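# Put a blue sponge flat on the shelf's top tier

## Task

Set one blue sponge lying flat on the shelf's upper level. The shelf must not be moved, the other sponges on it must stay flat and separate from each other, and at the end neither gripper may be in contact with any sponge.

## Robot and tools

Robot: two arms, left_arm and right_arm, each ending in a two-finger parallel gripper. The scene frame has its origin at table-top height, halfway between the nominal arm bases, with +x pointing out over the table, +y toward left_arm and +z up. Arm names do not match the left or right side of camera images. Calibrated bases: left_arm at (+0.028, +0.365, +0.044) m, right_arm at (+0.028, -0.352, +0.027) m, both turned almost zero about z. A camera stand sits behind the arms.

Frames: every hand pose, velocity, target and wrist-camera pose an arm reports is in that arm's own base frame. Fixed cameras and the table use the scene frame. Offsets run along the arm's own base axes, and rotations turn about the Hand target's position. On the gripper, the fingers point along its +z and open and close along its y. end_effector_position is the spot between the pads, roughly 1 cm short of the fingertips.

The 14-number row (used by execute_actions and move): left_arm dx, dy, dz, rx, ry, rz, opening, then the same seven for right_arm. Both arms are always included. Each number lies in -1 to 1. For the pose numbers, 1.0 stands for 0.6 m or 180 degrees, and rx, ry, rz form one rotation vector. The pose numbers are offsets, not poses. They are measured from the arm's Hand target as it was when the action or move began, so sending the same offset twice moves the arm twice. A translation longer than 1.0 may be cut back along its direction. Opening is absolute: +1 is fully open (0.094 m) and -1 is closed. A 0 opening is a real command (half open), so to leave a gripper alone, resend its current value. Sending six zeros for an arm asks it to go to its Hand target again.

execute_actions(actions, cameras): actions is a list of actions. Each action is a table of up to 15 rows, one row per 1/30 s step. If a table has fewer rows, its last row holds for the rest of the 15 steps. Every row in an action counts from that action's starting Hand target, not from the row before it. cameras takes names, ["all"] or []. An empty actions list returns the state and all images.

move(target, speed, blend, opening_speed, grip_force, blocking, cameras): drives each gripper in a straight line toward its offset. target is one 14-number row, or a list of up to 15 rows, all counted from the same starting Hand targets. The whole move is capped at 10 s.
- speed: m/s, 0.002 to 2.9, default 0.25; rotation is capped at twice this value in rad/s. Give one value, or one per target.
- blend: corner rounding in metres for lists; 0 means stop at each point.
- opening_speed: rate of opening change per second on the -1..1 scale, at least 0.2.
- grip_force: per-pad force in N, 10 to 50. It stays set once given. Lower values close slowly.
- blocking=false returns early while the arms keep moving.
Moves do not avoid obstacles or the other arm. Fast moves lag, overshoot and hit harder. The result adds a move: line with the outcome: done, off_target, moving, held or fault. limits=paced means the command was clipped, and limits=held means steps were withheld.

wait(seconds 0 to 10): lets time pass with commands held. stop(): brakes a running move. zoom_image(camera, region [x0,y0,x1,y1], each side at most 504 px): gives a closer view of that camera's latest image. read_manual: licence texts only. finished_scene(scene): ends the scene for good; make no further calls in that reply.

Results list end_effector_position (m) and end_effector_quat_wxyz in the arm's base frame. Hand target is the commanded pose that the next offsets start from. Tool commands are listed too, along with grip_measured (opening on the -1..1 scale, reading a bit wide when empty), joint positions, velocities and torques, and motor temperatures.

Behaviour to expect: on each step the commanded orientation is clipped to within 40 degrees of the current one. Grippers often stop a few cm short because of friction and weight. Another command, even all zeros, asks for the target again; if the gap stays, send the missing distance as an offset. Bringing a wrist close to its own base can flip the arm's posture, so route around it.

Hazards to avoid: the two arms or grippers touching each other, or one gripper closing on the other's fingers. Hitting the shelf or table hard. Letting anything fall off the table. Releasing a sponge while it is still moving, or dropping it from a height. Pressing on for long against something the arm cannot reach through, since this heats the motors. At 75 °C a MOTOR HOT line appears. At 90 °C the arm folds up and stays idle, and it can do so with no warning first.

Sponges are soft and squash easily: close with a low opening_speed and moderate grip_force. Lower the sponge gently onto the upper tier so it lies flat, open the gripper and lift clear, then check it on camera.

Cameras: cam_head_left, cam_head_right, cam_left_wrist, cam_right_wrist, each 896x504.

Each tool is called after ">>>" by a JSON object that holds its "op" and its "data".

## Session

>>> {"op": "execute_actions", "data": {"actions": []}}

Scene clock: 0.00 s.
left_arm: end_effector_position=(+0.4081, +0.0457, +0.1046) grip_measured=+1.000 end_effector_quat_wxyz=(+0.570, -0.097, +0.805, +0.133) | right_arm: end_effector_position=(+0.4047, -0.0248, +0.1132) grip_measured=+1.000 end_effector_quat_wxyz=(+0.606, +0.063, +0.791, -0.059)
Joint positions: left_arm=[-0.056 1.587 0.449 0.792 -0.383 -0.025 0.094] | right_arm=[0.02 1.559 0.378 0.914 0.19 0.035 0.094]
Joint velocities: within noise
Joint torques (N m): no reading
Motor temperatures (°C): left_arm=[26 27 28 25 24 27 28] | right_arm=[27 29 26 27 27 28 28]
Heat: left arm: 28 °C; right arm: 29 °C.
Hand target: left_arm +0.4136, +0.0465, +0.1215; +0.590, -0.105, +0.790, +0.131 | right_arm +0.4093, -0.0262, +0.1295; +0.624, +0.070, +0.776, -0.058
Tool commands: left_gripper/opening=+1.0 right_gripper/opening=+1.0

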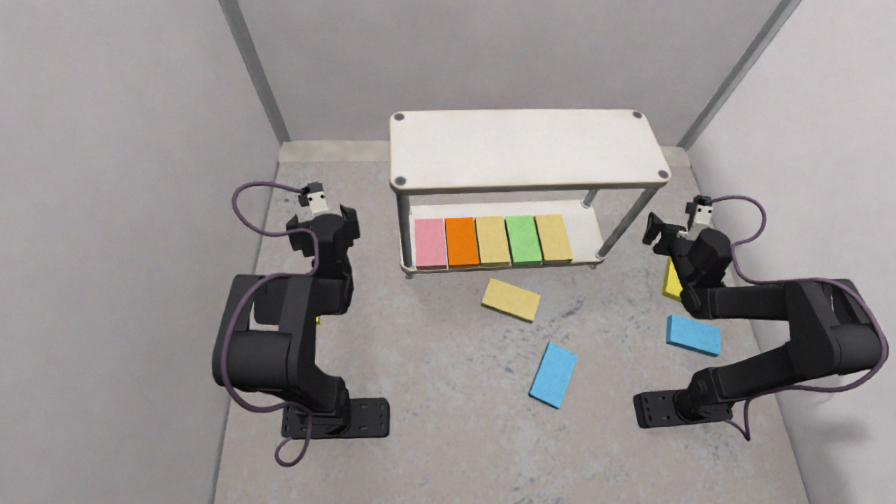

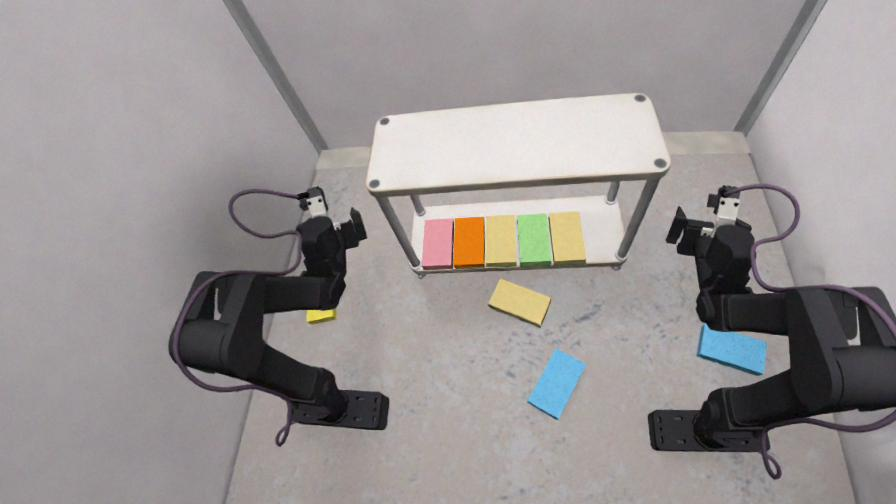

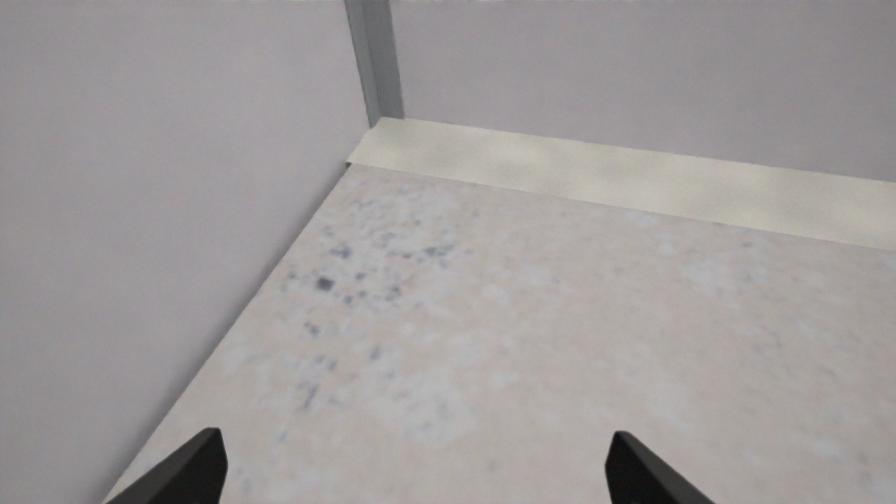

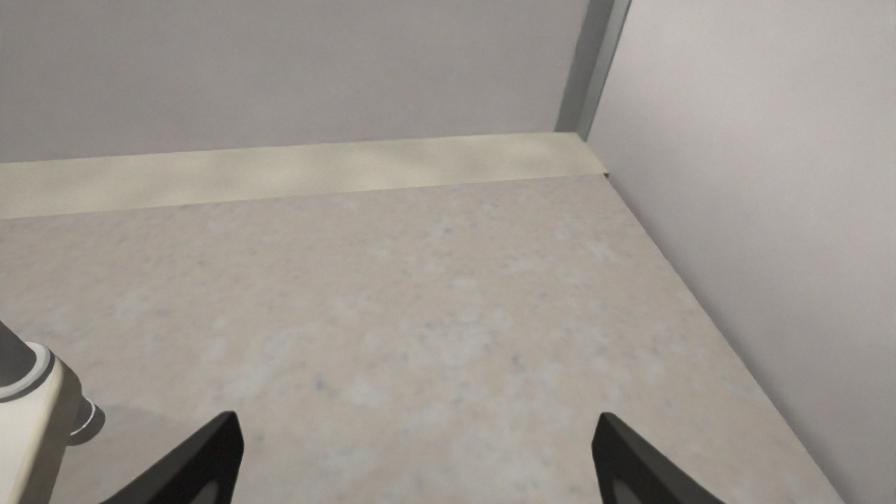

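>>> {"op": "move", "data": {"target": [[-0.239,-0.244,0.114,-0.01,0.066,-0.08,1,0,0,0,0,0,0,1],[-0.585,-0.777,0.085,-0.026,0.165,-0.198,1,0,0,0,0,0,0,1]], "blend": [0.05,0], "speed": 0.35, "cameras": ["all"]}}

Scene clock: 4.97 s.
left_arm: end_effector_position=(+0.0599, -0.4132, +0.1614) grip_measured=+1.000 end_effector_quat_wxyz=(+0.376, +0.166, +0.910, -0.053) | right_arm: end_effector_position=(+0.4047, -0.0248, +0.1132) grip_measured=+1.000 end_effector_quat_wxyz=(+0.606, +0.063, +0.791, -0.059)
Joint positions: left_arm=[-1.734 1.942 1.679 -1.156 -0.768 -1.312 0.094] | right_arm=[0.02 1.559 0.378 0.914 0.19 0.035 0.094]
Joint torques (N m): left_arm=[0.17 -6.46 8.84 0.28 -0.38 -0.1] | right_arm=[-0.1 -5.91 5.16 2.2 -0.01 0]
Heat: left arm: 29 °C; right arm: 29 °C.
Hand target: left_arm +0.0626, -0.4197, +0.1725; +0.378, +0.152, +0.911, -0.063 | right_arm +0.4093, -0.0262, +0.1295; +0.624, +0.070, +0.776, -0.058
Off the commanded pose: left_arm 0.013 m, 2 deg | right_arm 0.017 m, 3 deg.
move: off_target (left_arm, right_arm)

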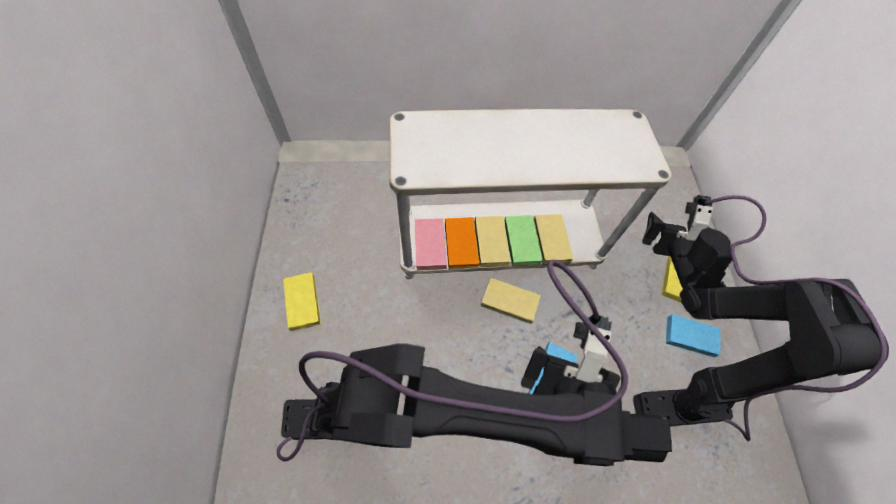

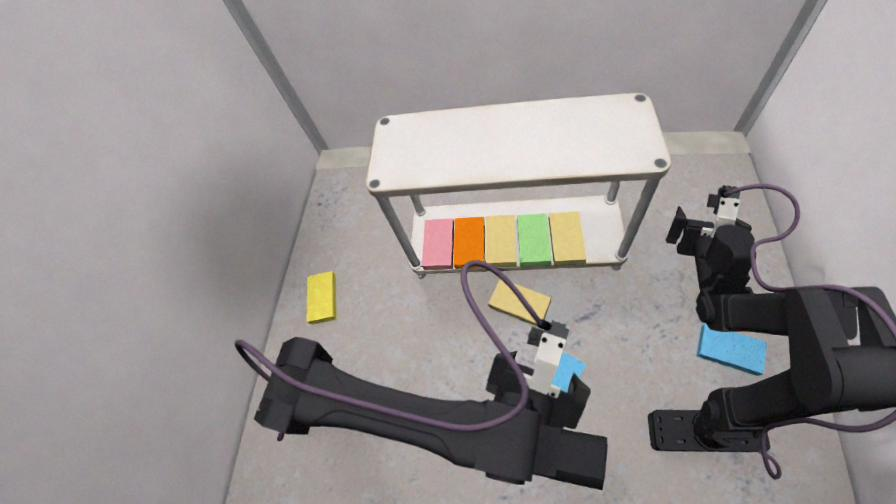

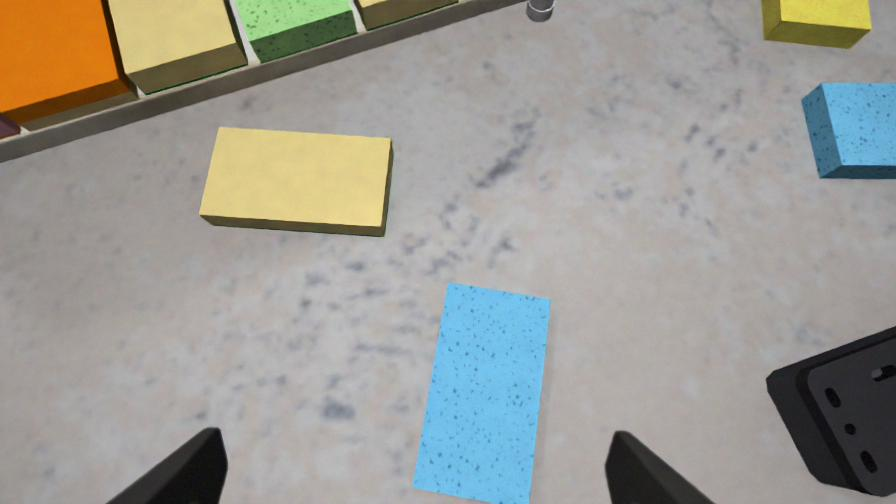

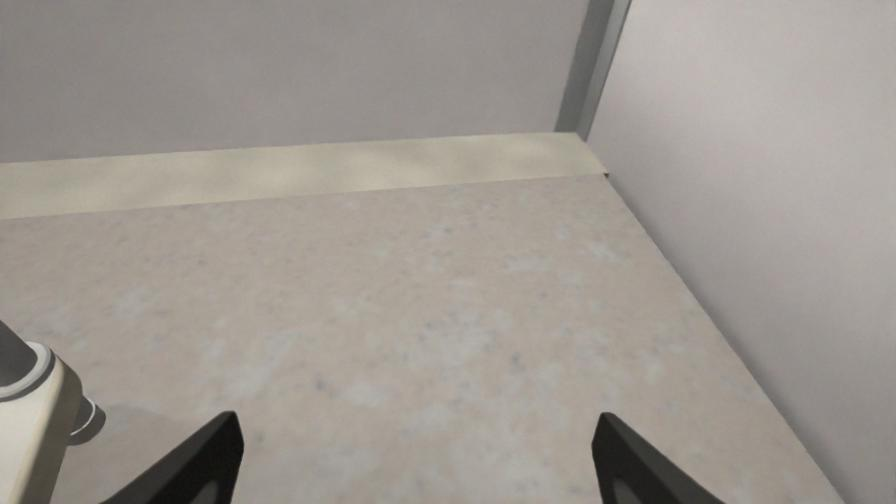

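>>> {"op": "move", "data": {"target": [0.017,-0.069,-0.2125,0,0,-0.046,1,0,0,0,0,0,0,1], "speed": 0.25, "cameras": ["cam_left_wrist","cam_head_left"]}}

Scene clock: 8.43 s.
left_arm: end_effector_position=(+0.0686, -0.4590, +0.0453) grip_measured=+1.000 end_effector_quat_wxyz=(+0.370, +0.224, +0.898, -0.081) | right_arm: end_effector_position=(+0.4047, -0.0248, +0.1132) grip_measured=+1.000 end_effector_quat_wxyz=(+0.606, +0.063, +0.791, -0.059)
Joint positions: left_arm=[-1.683 2.103 1.43 -0.575 -0.719 -1.071 0.094] | right_arm=[0.02 1.559 0.378 0.914 0.19 0.035 0.094]
Joint torques (N m): left_arm=[0.5 -8.38 3.58 1 -0.34 0.05] | right_arm=[-0.1 -5.93 5.16 2.2 -0.01 0]
Heat: left arm: 29 °C; right arm: 29 °C.
Hand target: left_arm +0.0728, -0.4611, +0.0450; +0.372, +0.217, +0.898, -0.090 | right_arm +0.4093, -0.0262, +0.1295; +0.624, +0.070, +0.776, -0.058
Off the commanded pose: left_arm 0.005 m, 1 deg | right_arm 0.017 m, 3 deg.
move: off_target (right_arm)
Images, in order (width x height): cam_head_left 896x504, cam_left_wrist 896x504.

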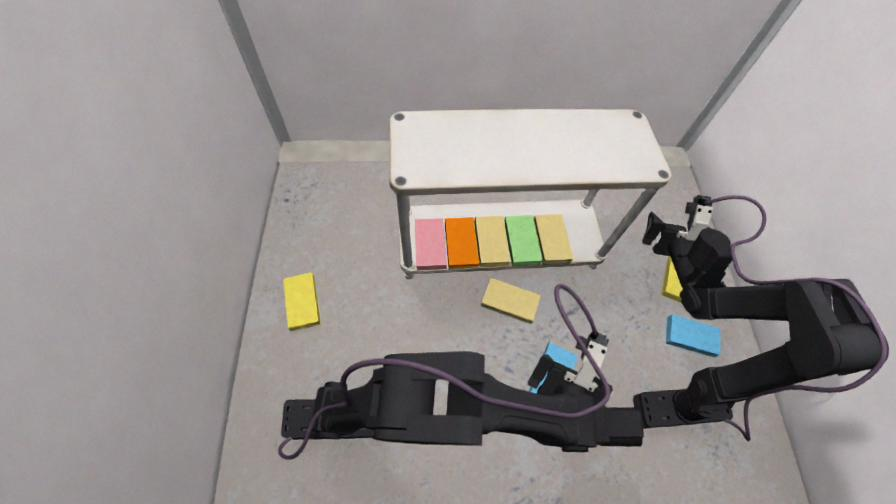

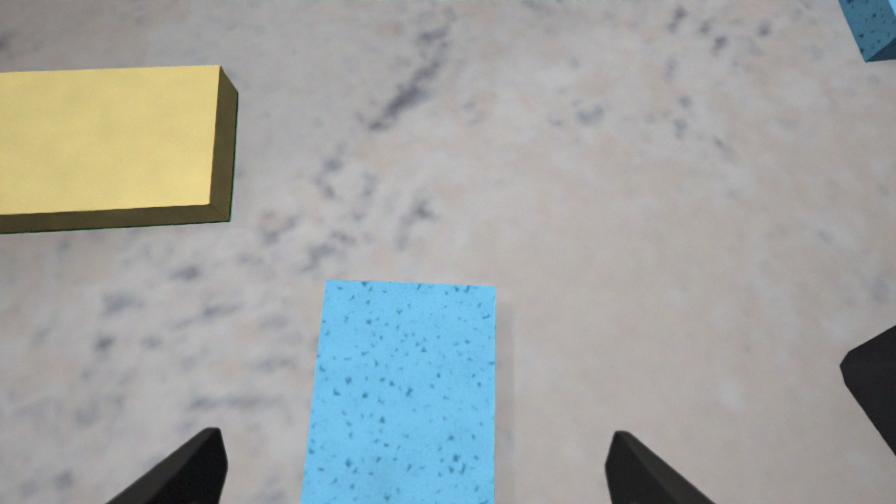

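>>> {"op": "move", "data": {"target": [[-0.002,0.012,-0.115,0,0,0.01,1,0,0,0,0,0,0,1],[-0.002,0.012,-0.115,0,0,0.01,0.22,0,0,0,0,0,0,1],[-0.002,0.012,0.17,0,0,0.01,0.22,0,0,0,0,0,0,1]], "speed": [0.1,0.1,0.2], "opening_speed": 0.8, "cameras": ["cam_left_wrist","cam_head_left"]}}

Scene clock: 14.43 s.
left_arm: end_effector_position=(+0.0700, -0.4466, +0.1149) grip_measured=+0.341 end_effector_quat_wxyz=(+0.364, +0.224, +0.903, -0.053) | right_arm: end_effector_position=(+0.4047, -0.0248, +0.1132) grip_measured=+1.000 end_effector_quat_wxyz=(+0.606, +0.063, +0.791, -0.059)
Joint positions: left_arm=[-1.683 2.027 1.624 -0.918 -0.719 -1.104 0.063] | right_arm=[0.02 1.559 0.378 0.914 0.19 0.035 0.094]
Joint torques (N m): left_arm=[-0.16 -10.48 8.81 0.41 -0.48 -0.09] | right_arm=[-0.1 -5.93 5.15 2.2 -0.01 0]
Heat: left arm: 29 °C; right arm: 31 °C.
Hand target: left_arm +0.0716, -0.4539, +0.1470; +0.373, +0.203, +0.901, -0.085 | right_arm +0.4093, -0.0262, +0.1295; +0.624, +0.070, +0.776, -0.058
Off the commanded pose: left_arm 0.033 m, 4 deg | right_arm 0.017 m, 3 deg.
move: off_target (left_arm, right_arm)
Images, in order (width x height): cam_head_left 896x504, cam_left_wrist 896x504.

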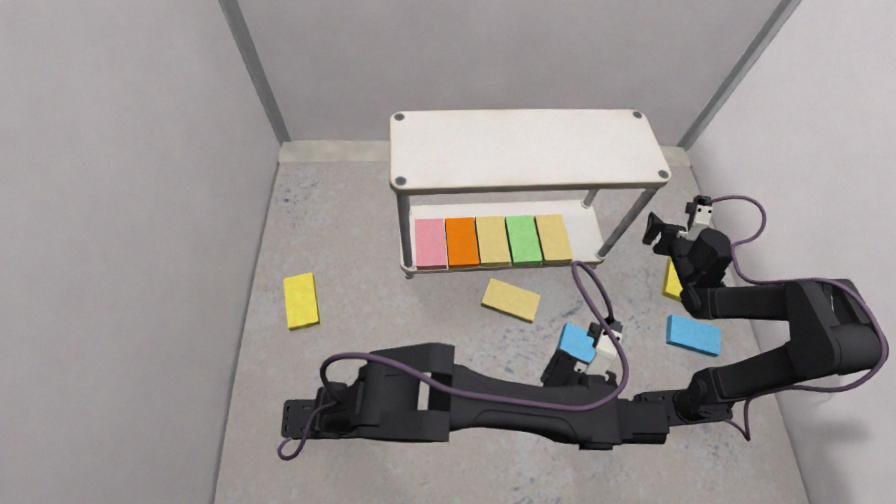

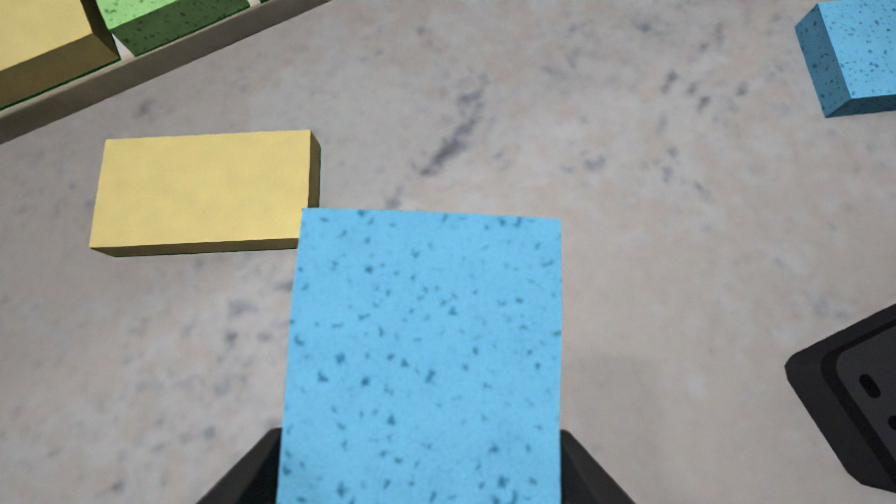

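>>> {"op": "move", "data": {"target": [[0.05,0.083,0.47,0,0,0.03,0.22,0,0,0,0,0,0,1],[0.33,0.307,0.54,0,0,0.139,0.22,0,0,0,0,0,0,1],[0.542,0.348,0.445,0,0.0,0.139,0.22,0,0,0,0,0,0,1]], "blend": [0.05,0.04,0], "speed": 0.3, "cameras": ["all"]}}

Scene clock: 18.23 s.
left_arm: end_effector_position=(+0.3972, -0.2411, +0.3860) grip_measured=+0.341 end_effector_quat_wxyz=(+0.427, +0.025, +0.904, -0.011) | right_arm: end_effector_position=(+0.4047, -0.0248, +0.1132) grip_measured=+1.000 end_effector_quat_wxyz=(+0.606, +0.063, +0.791, -0.059)
Joint positions: left_arm=[-0.738 2.109 2.828 -1.535 -0.51 -0.476 0.063] | right_arm=[0.02 1.559 0.378 0.914 0.19 0.035 0.094]
Joint torques (N m): left_arm=[-0.25 -8.13 6.22 1.67 -0.17 0.05] | right_arm=[-0.09 -5.91 5.15 2.2 -0.01 0]
Heat: left arm: 30 °C; right arm: 31 °C.
Hand target: left_arm +0.3968, -0.2451, +0.4140; +0.383, +0.003, +0.924, -0.002 | right_arm +0.4093, -0.0262, +0.1295; +0.624, +0.070, +0.776, -0.058
Off the commanded pose: left_arm 0.028 m, 6 deg | right_arm 0.017 m, 3 deg.
elbow stopped short (left arm): the move would have taken joint 3 (elbow) straighter than the controller allows.
move: off_target (left_arm, right_arm)

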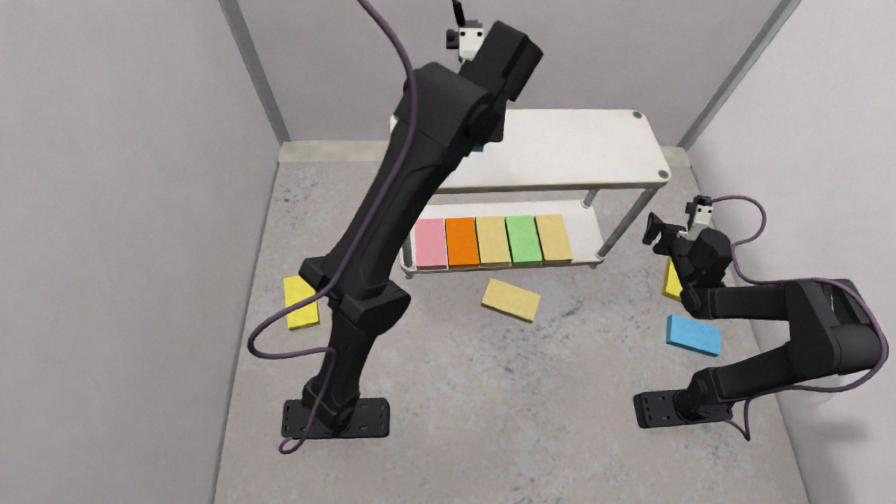

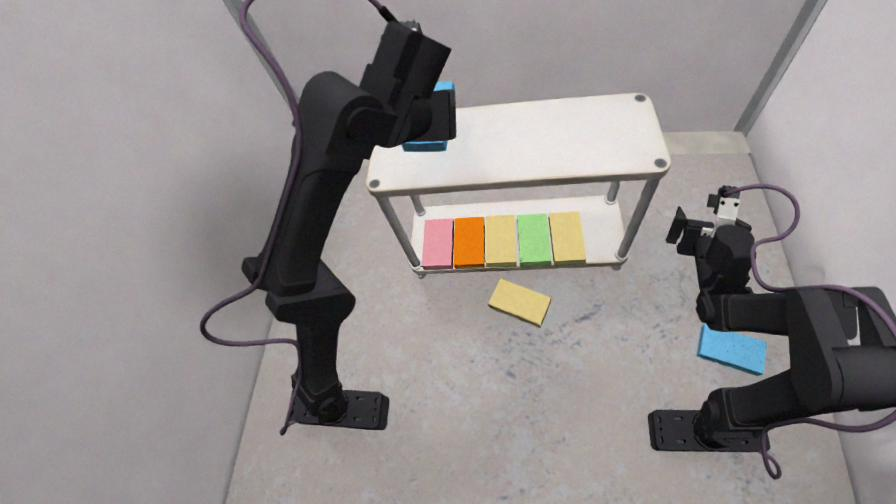

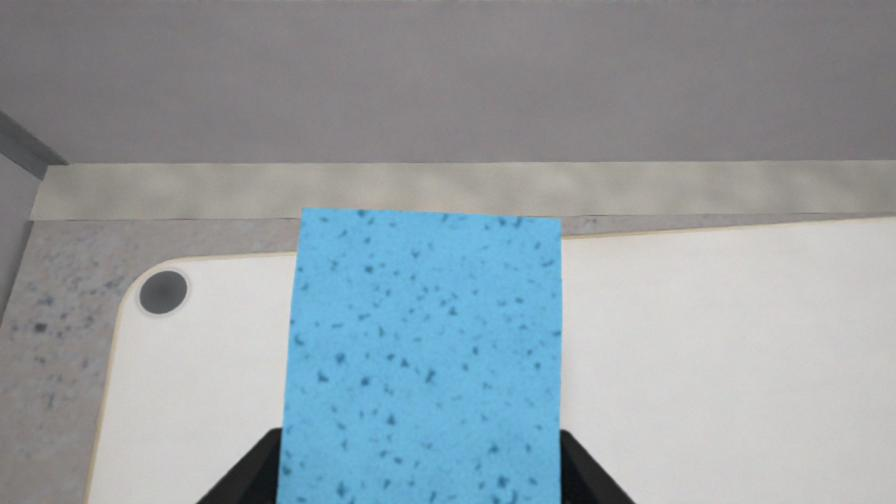

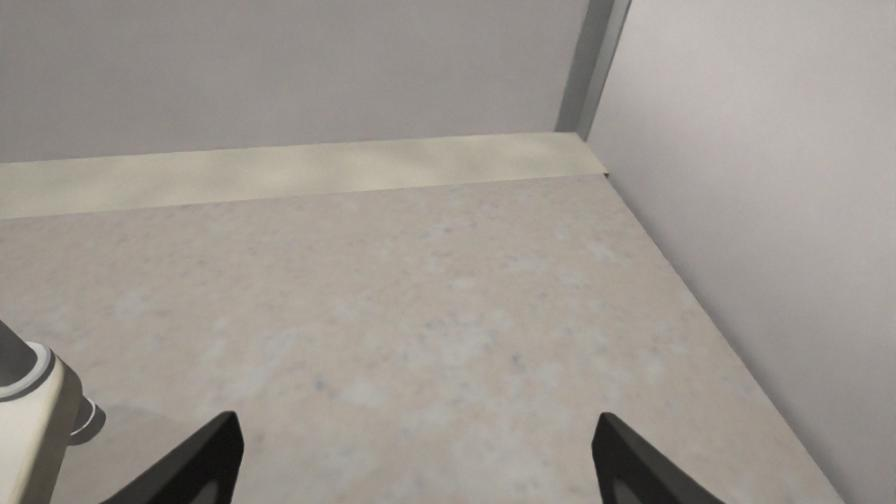

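>>> {"op": "move", "data": {"target": [[-0.01,0.0,-0.09,0,0.025,0,0.22,0,0,0,0,0,0,1],[-0.01,0.0,-0.135,0,0.022,0,0.22,0,0,0,0,0,0,1]], "speed": [0.1,0.05], "blend": [0.01,0], "cameras": ["cam_head_right","cam_left_wrist"]}}

>>> {"op": "zoom_image", "data": {"camera": "cam_head_right", "region": [360, 60, 580, 220]}}

Scene clock: 21.10 s.
left_arm: end_effector_position=(+0.3953, -0.2519, +0.3336) grip_measured=+0.341 end_effector_quat_wxyz=(+0.357, +0.009, +0.934, -0.005) | right_arm: end_effector_position=(+0.4047, -0.0248, +0.1132) grip_measured=+1.000 end_effector_quat_wxyz=(+0.606, +0.063, +0.791, -0.059)
Joint positions: left_arm=[-0.738 2.113 2.676 -1.538 -0.452 -0.577 0.063] | right_arm=[0.02 1.559 0.378 0.914 0.19 0.035 0.094]
Joint torques (N m): left_arm=[0.49 -8.57 2.5 0.94 -0.16 -0.14] | right_arm=[-0.1 -5.93 5.16 2.2 -0.01 0]
Motor temperatures (°C): left_arm=[26 29 30 26 25 27 28] | right_arm=[27 29 27 32 27 28 28]
Heat: left arm: 30 °C; right arm: 32 °C.
Hand target: left_arm +0.3908, -0.2451, +0.3330; +0.351, +0.003, +0.936, -0.002 | right_arm +0.4093, -0.0262, +0.1295; +0.624, +0.070, +0.776, -0.058
Off the commanded pose: left_arm 0.008 m, 1 deg | right_arm 0.017 m, 3 deg.
elbow stopped short (left arm): the move would have taken joint 3 (elbow) straighter than the controller allows.
move: off_target (right_arm)
Images, in order (width x height): cam_head_right 896x504, cam_left_wrist 896x504.

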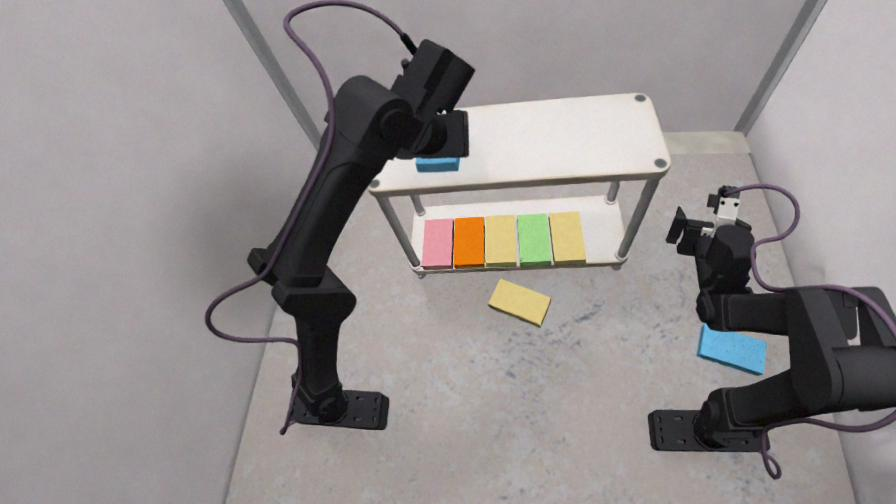

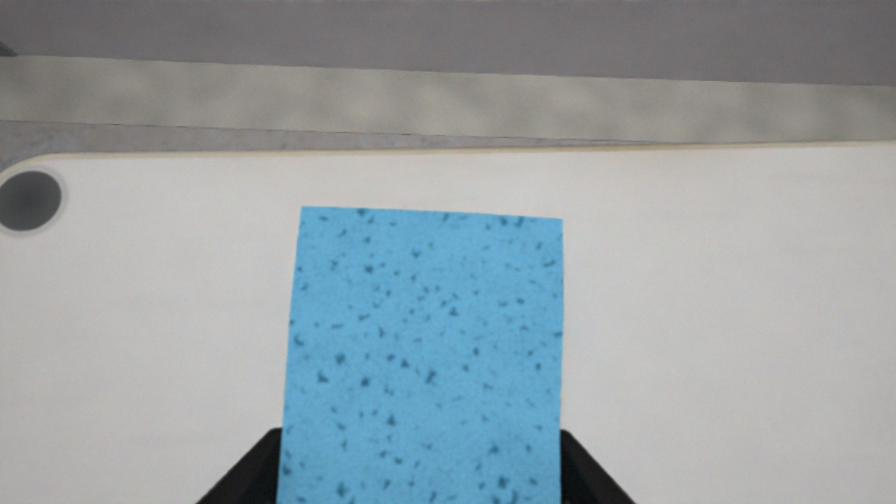

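Scaled by 2.291 from the camera's 896x504 image, which has a finer 1280x720 frame.

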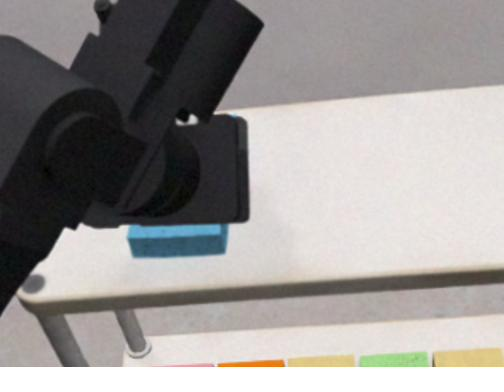

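>>> {"op": "move", "data": {"target": [0.008,0.008,-0.02,0,-0.01,0,0.22,0,0,0,0,0,0,1], "speed": 0.05, "cameras": ["cam_head_right","cam_left_wrist"]}}

>>> {"op": "zoom_image", "data": {"camera": "cam_head_right", "region": [360, 60, 580, 220]}}

Scene clock: 22.30 s.
left_arm: end_effector_position=(+0.3953, -0.2518, +0.3328) grip_measured=+0.341 end_effector_quat_wxyz=(+0.383, +0.008, +0.924, -0.016) | right_arm: end_effector_position=(+0.4047, -0.0248, +0.1132) grip_measured=+1.000 end_effector_quat_wxyz=(+0.606, +0.063, +0.791, -0.059)
Joint positions: left_arm=[-0.745 1.96 2.372 -1.328 -0.47 -0.565 0.063] | right_arm=[0.02 1.559 0.378 0.914 0.19 0.035 0.094]
Joint torques (N m): left_arm=[1.2 -7.23 2.02 1 -0.11 -0.02] | right_arm=[-0.09 -5.91 5.16 2.2 -0.01 0]
Heat: left arm: 30 °C; right arm: 32 °C.
Hand target: left_arm +0.3956, -0.2403, +0.3210; +0.365, +0.003, +0.931, -0.002 | right_arm +0.4093, -0.0262, +0.1295; +0.624, +0.070, +0.776, -0.058
Off the commanded pose: left_arm 0.016 m, 3 deg | right_arm 0.017 m, 3 deg.
move: off_target (left_arm, right_arm)
Images, in order (width x height): cam_head_right 896x504, cam_left_wrist 896x504.

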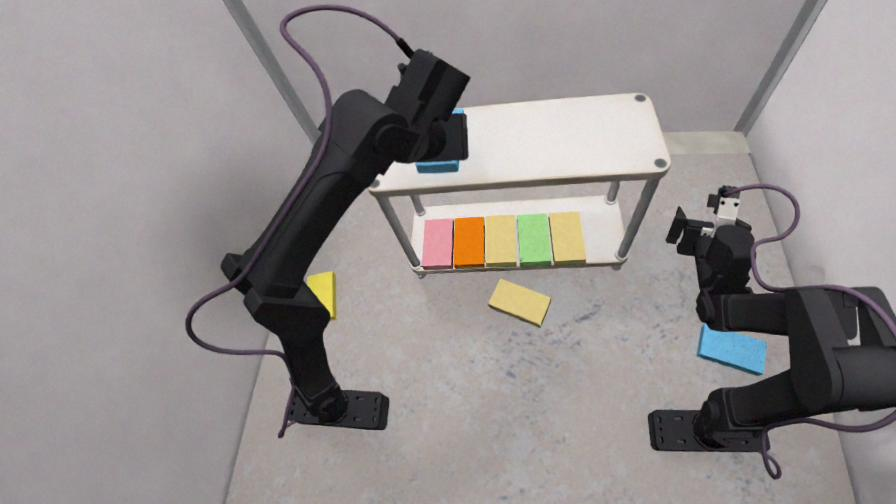

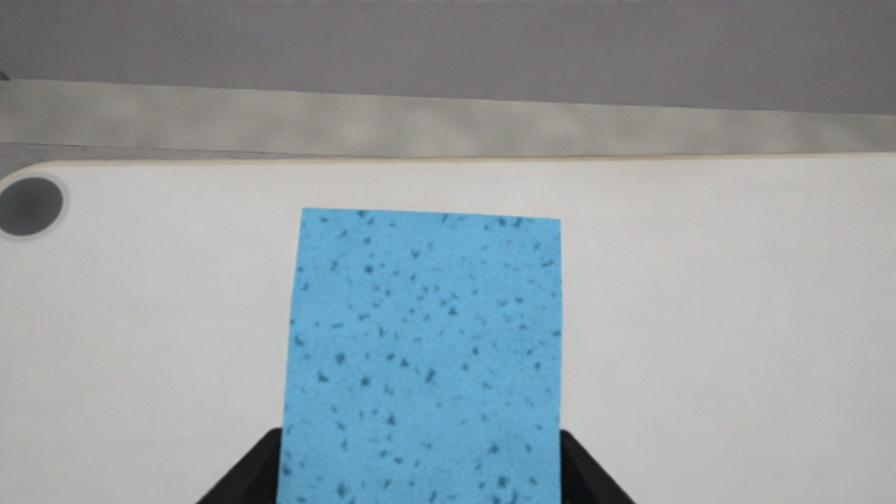

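Scaled by 2.291 from the camera's 896x504 image, which has a finer 1280x720 frame.

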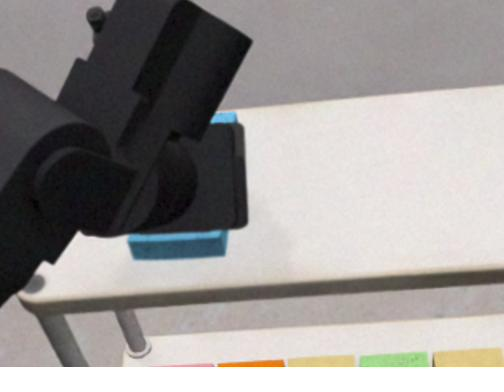

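Contact. Release and retreat.

>>> {"op": "move", "data": {"target": [[0,-0.01,0.018,0,0,0,0.8,0,0,0,0,0,0,1],[-0.1,-0.02,0.25,0,0,0,0.8,0,0,0,0,0,0,1]], "opening_speed": 0.6, "speed": 0.12, "cameras": ["cam_head_right","cam_left_wrist"]}}

Scene clock: 26.10 s.
left_arm: end_effector_position=(+0.3389, -0.2629, +0.4399) grip_measured=+0.797 end_effector_quat_wxyz=(+0.475, +0.050, +0.876, -0.069) | right_arm: end_effector_position=(+0.4047, -0.0248, +0.1132) grip_measured=+1.000 end_effector_quat_wxyz=(+0.606, +0.063, +0.791, -0.059)
Joint positions: left_arm=[-0.889 1.992 2.834 -1.535 -0.564 -0.505 0.084] | right_arm=[0.02 1.559 0.378 0.914 0.19 0.035 0.094]
Joint torques (N m): left_arm=[-0.39 -7.86 5.29 1.66 -0.48 0.06] | right_arm=[-0.09 -5.93 5.15 2.2 -0.01 0]
Heat: left arm: 30 °C; right arm: 32 °C.
Hand target: left_arm +0.3356, -0.2523, +0.4710; +0.365, +0.003, +0.931, -0.002 | right_arm +0.4093, -0.0262, +0.1295; +0.624, +0.070, +0.776, -0.058
Off the commanded pose: left_arm 0.033 m, 17 deg | right_arm 0.017 m, 3 deg.
elbow stopped short (left arm): the move would have taken joint 3 (elbow) straighter than the controller allows.
move: off_target (left_arm, right_arm)
Images, in order (width x height): cam_head_right 896x504, cam_left_wrist 896x504.

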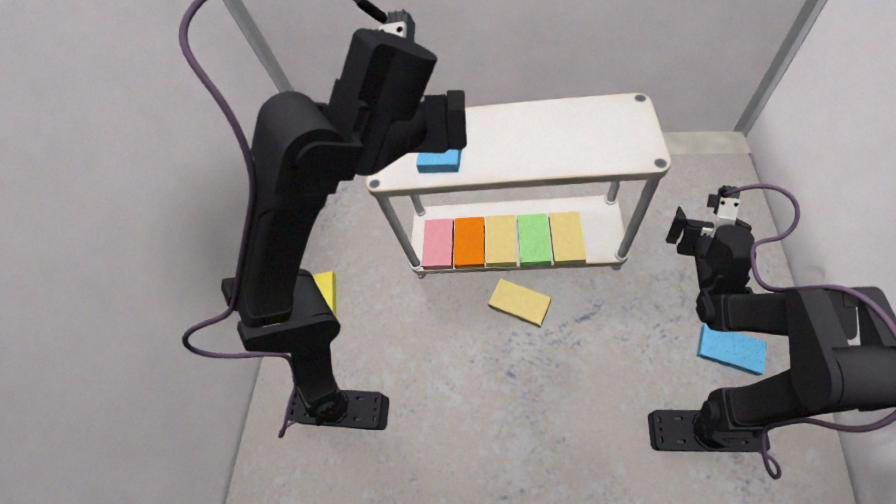

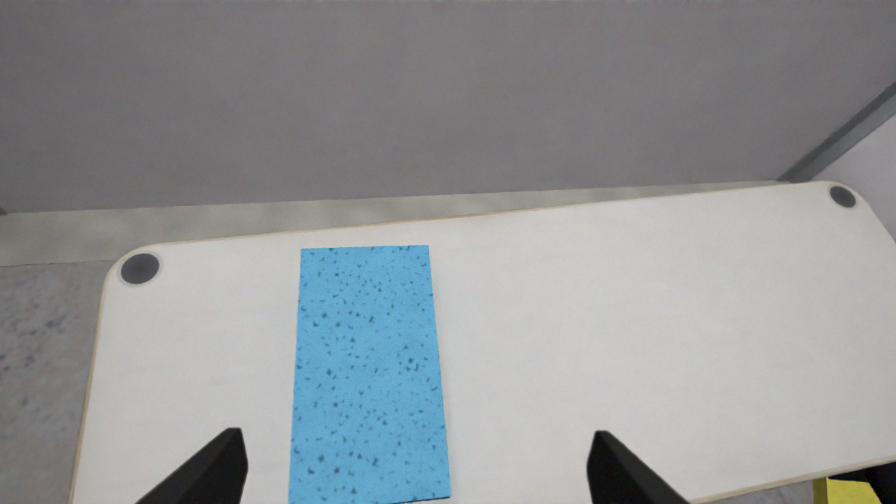

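>>> {"op": "finished_scene", "data": {"scene": 3}}

The scene is finished: the task was done.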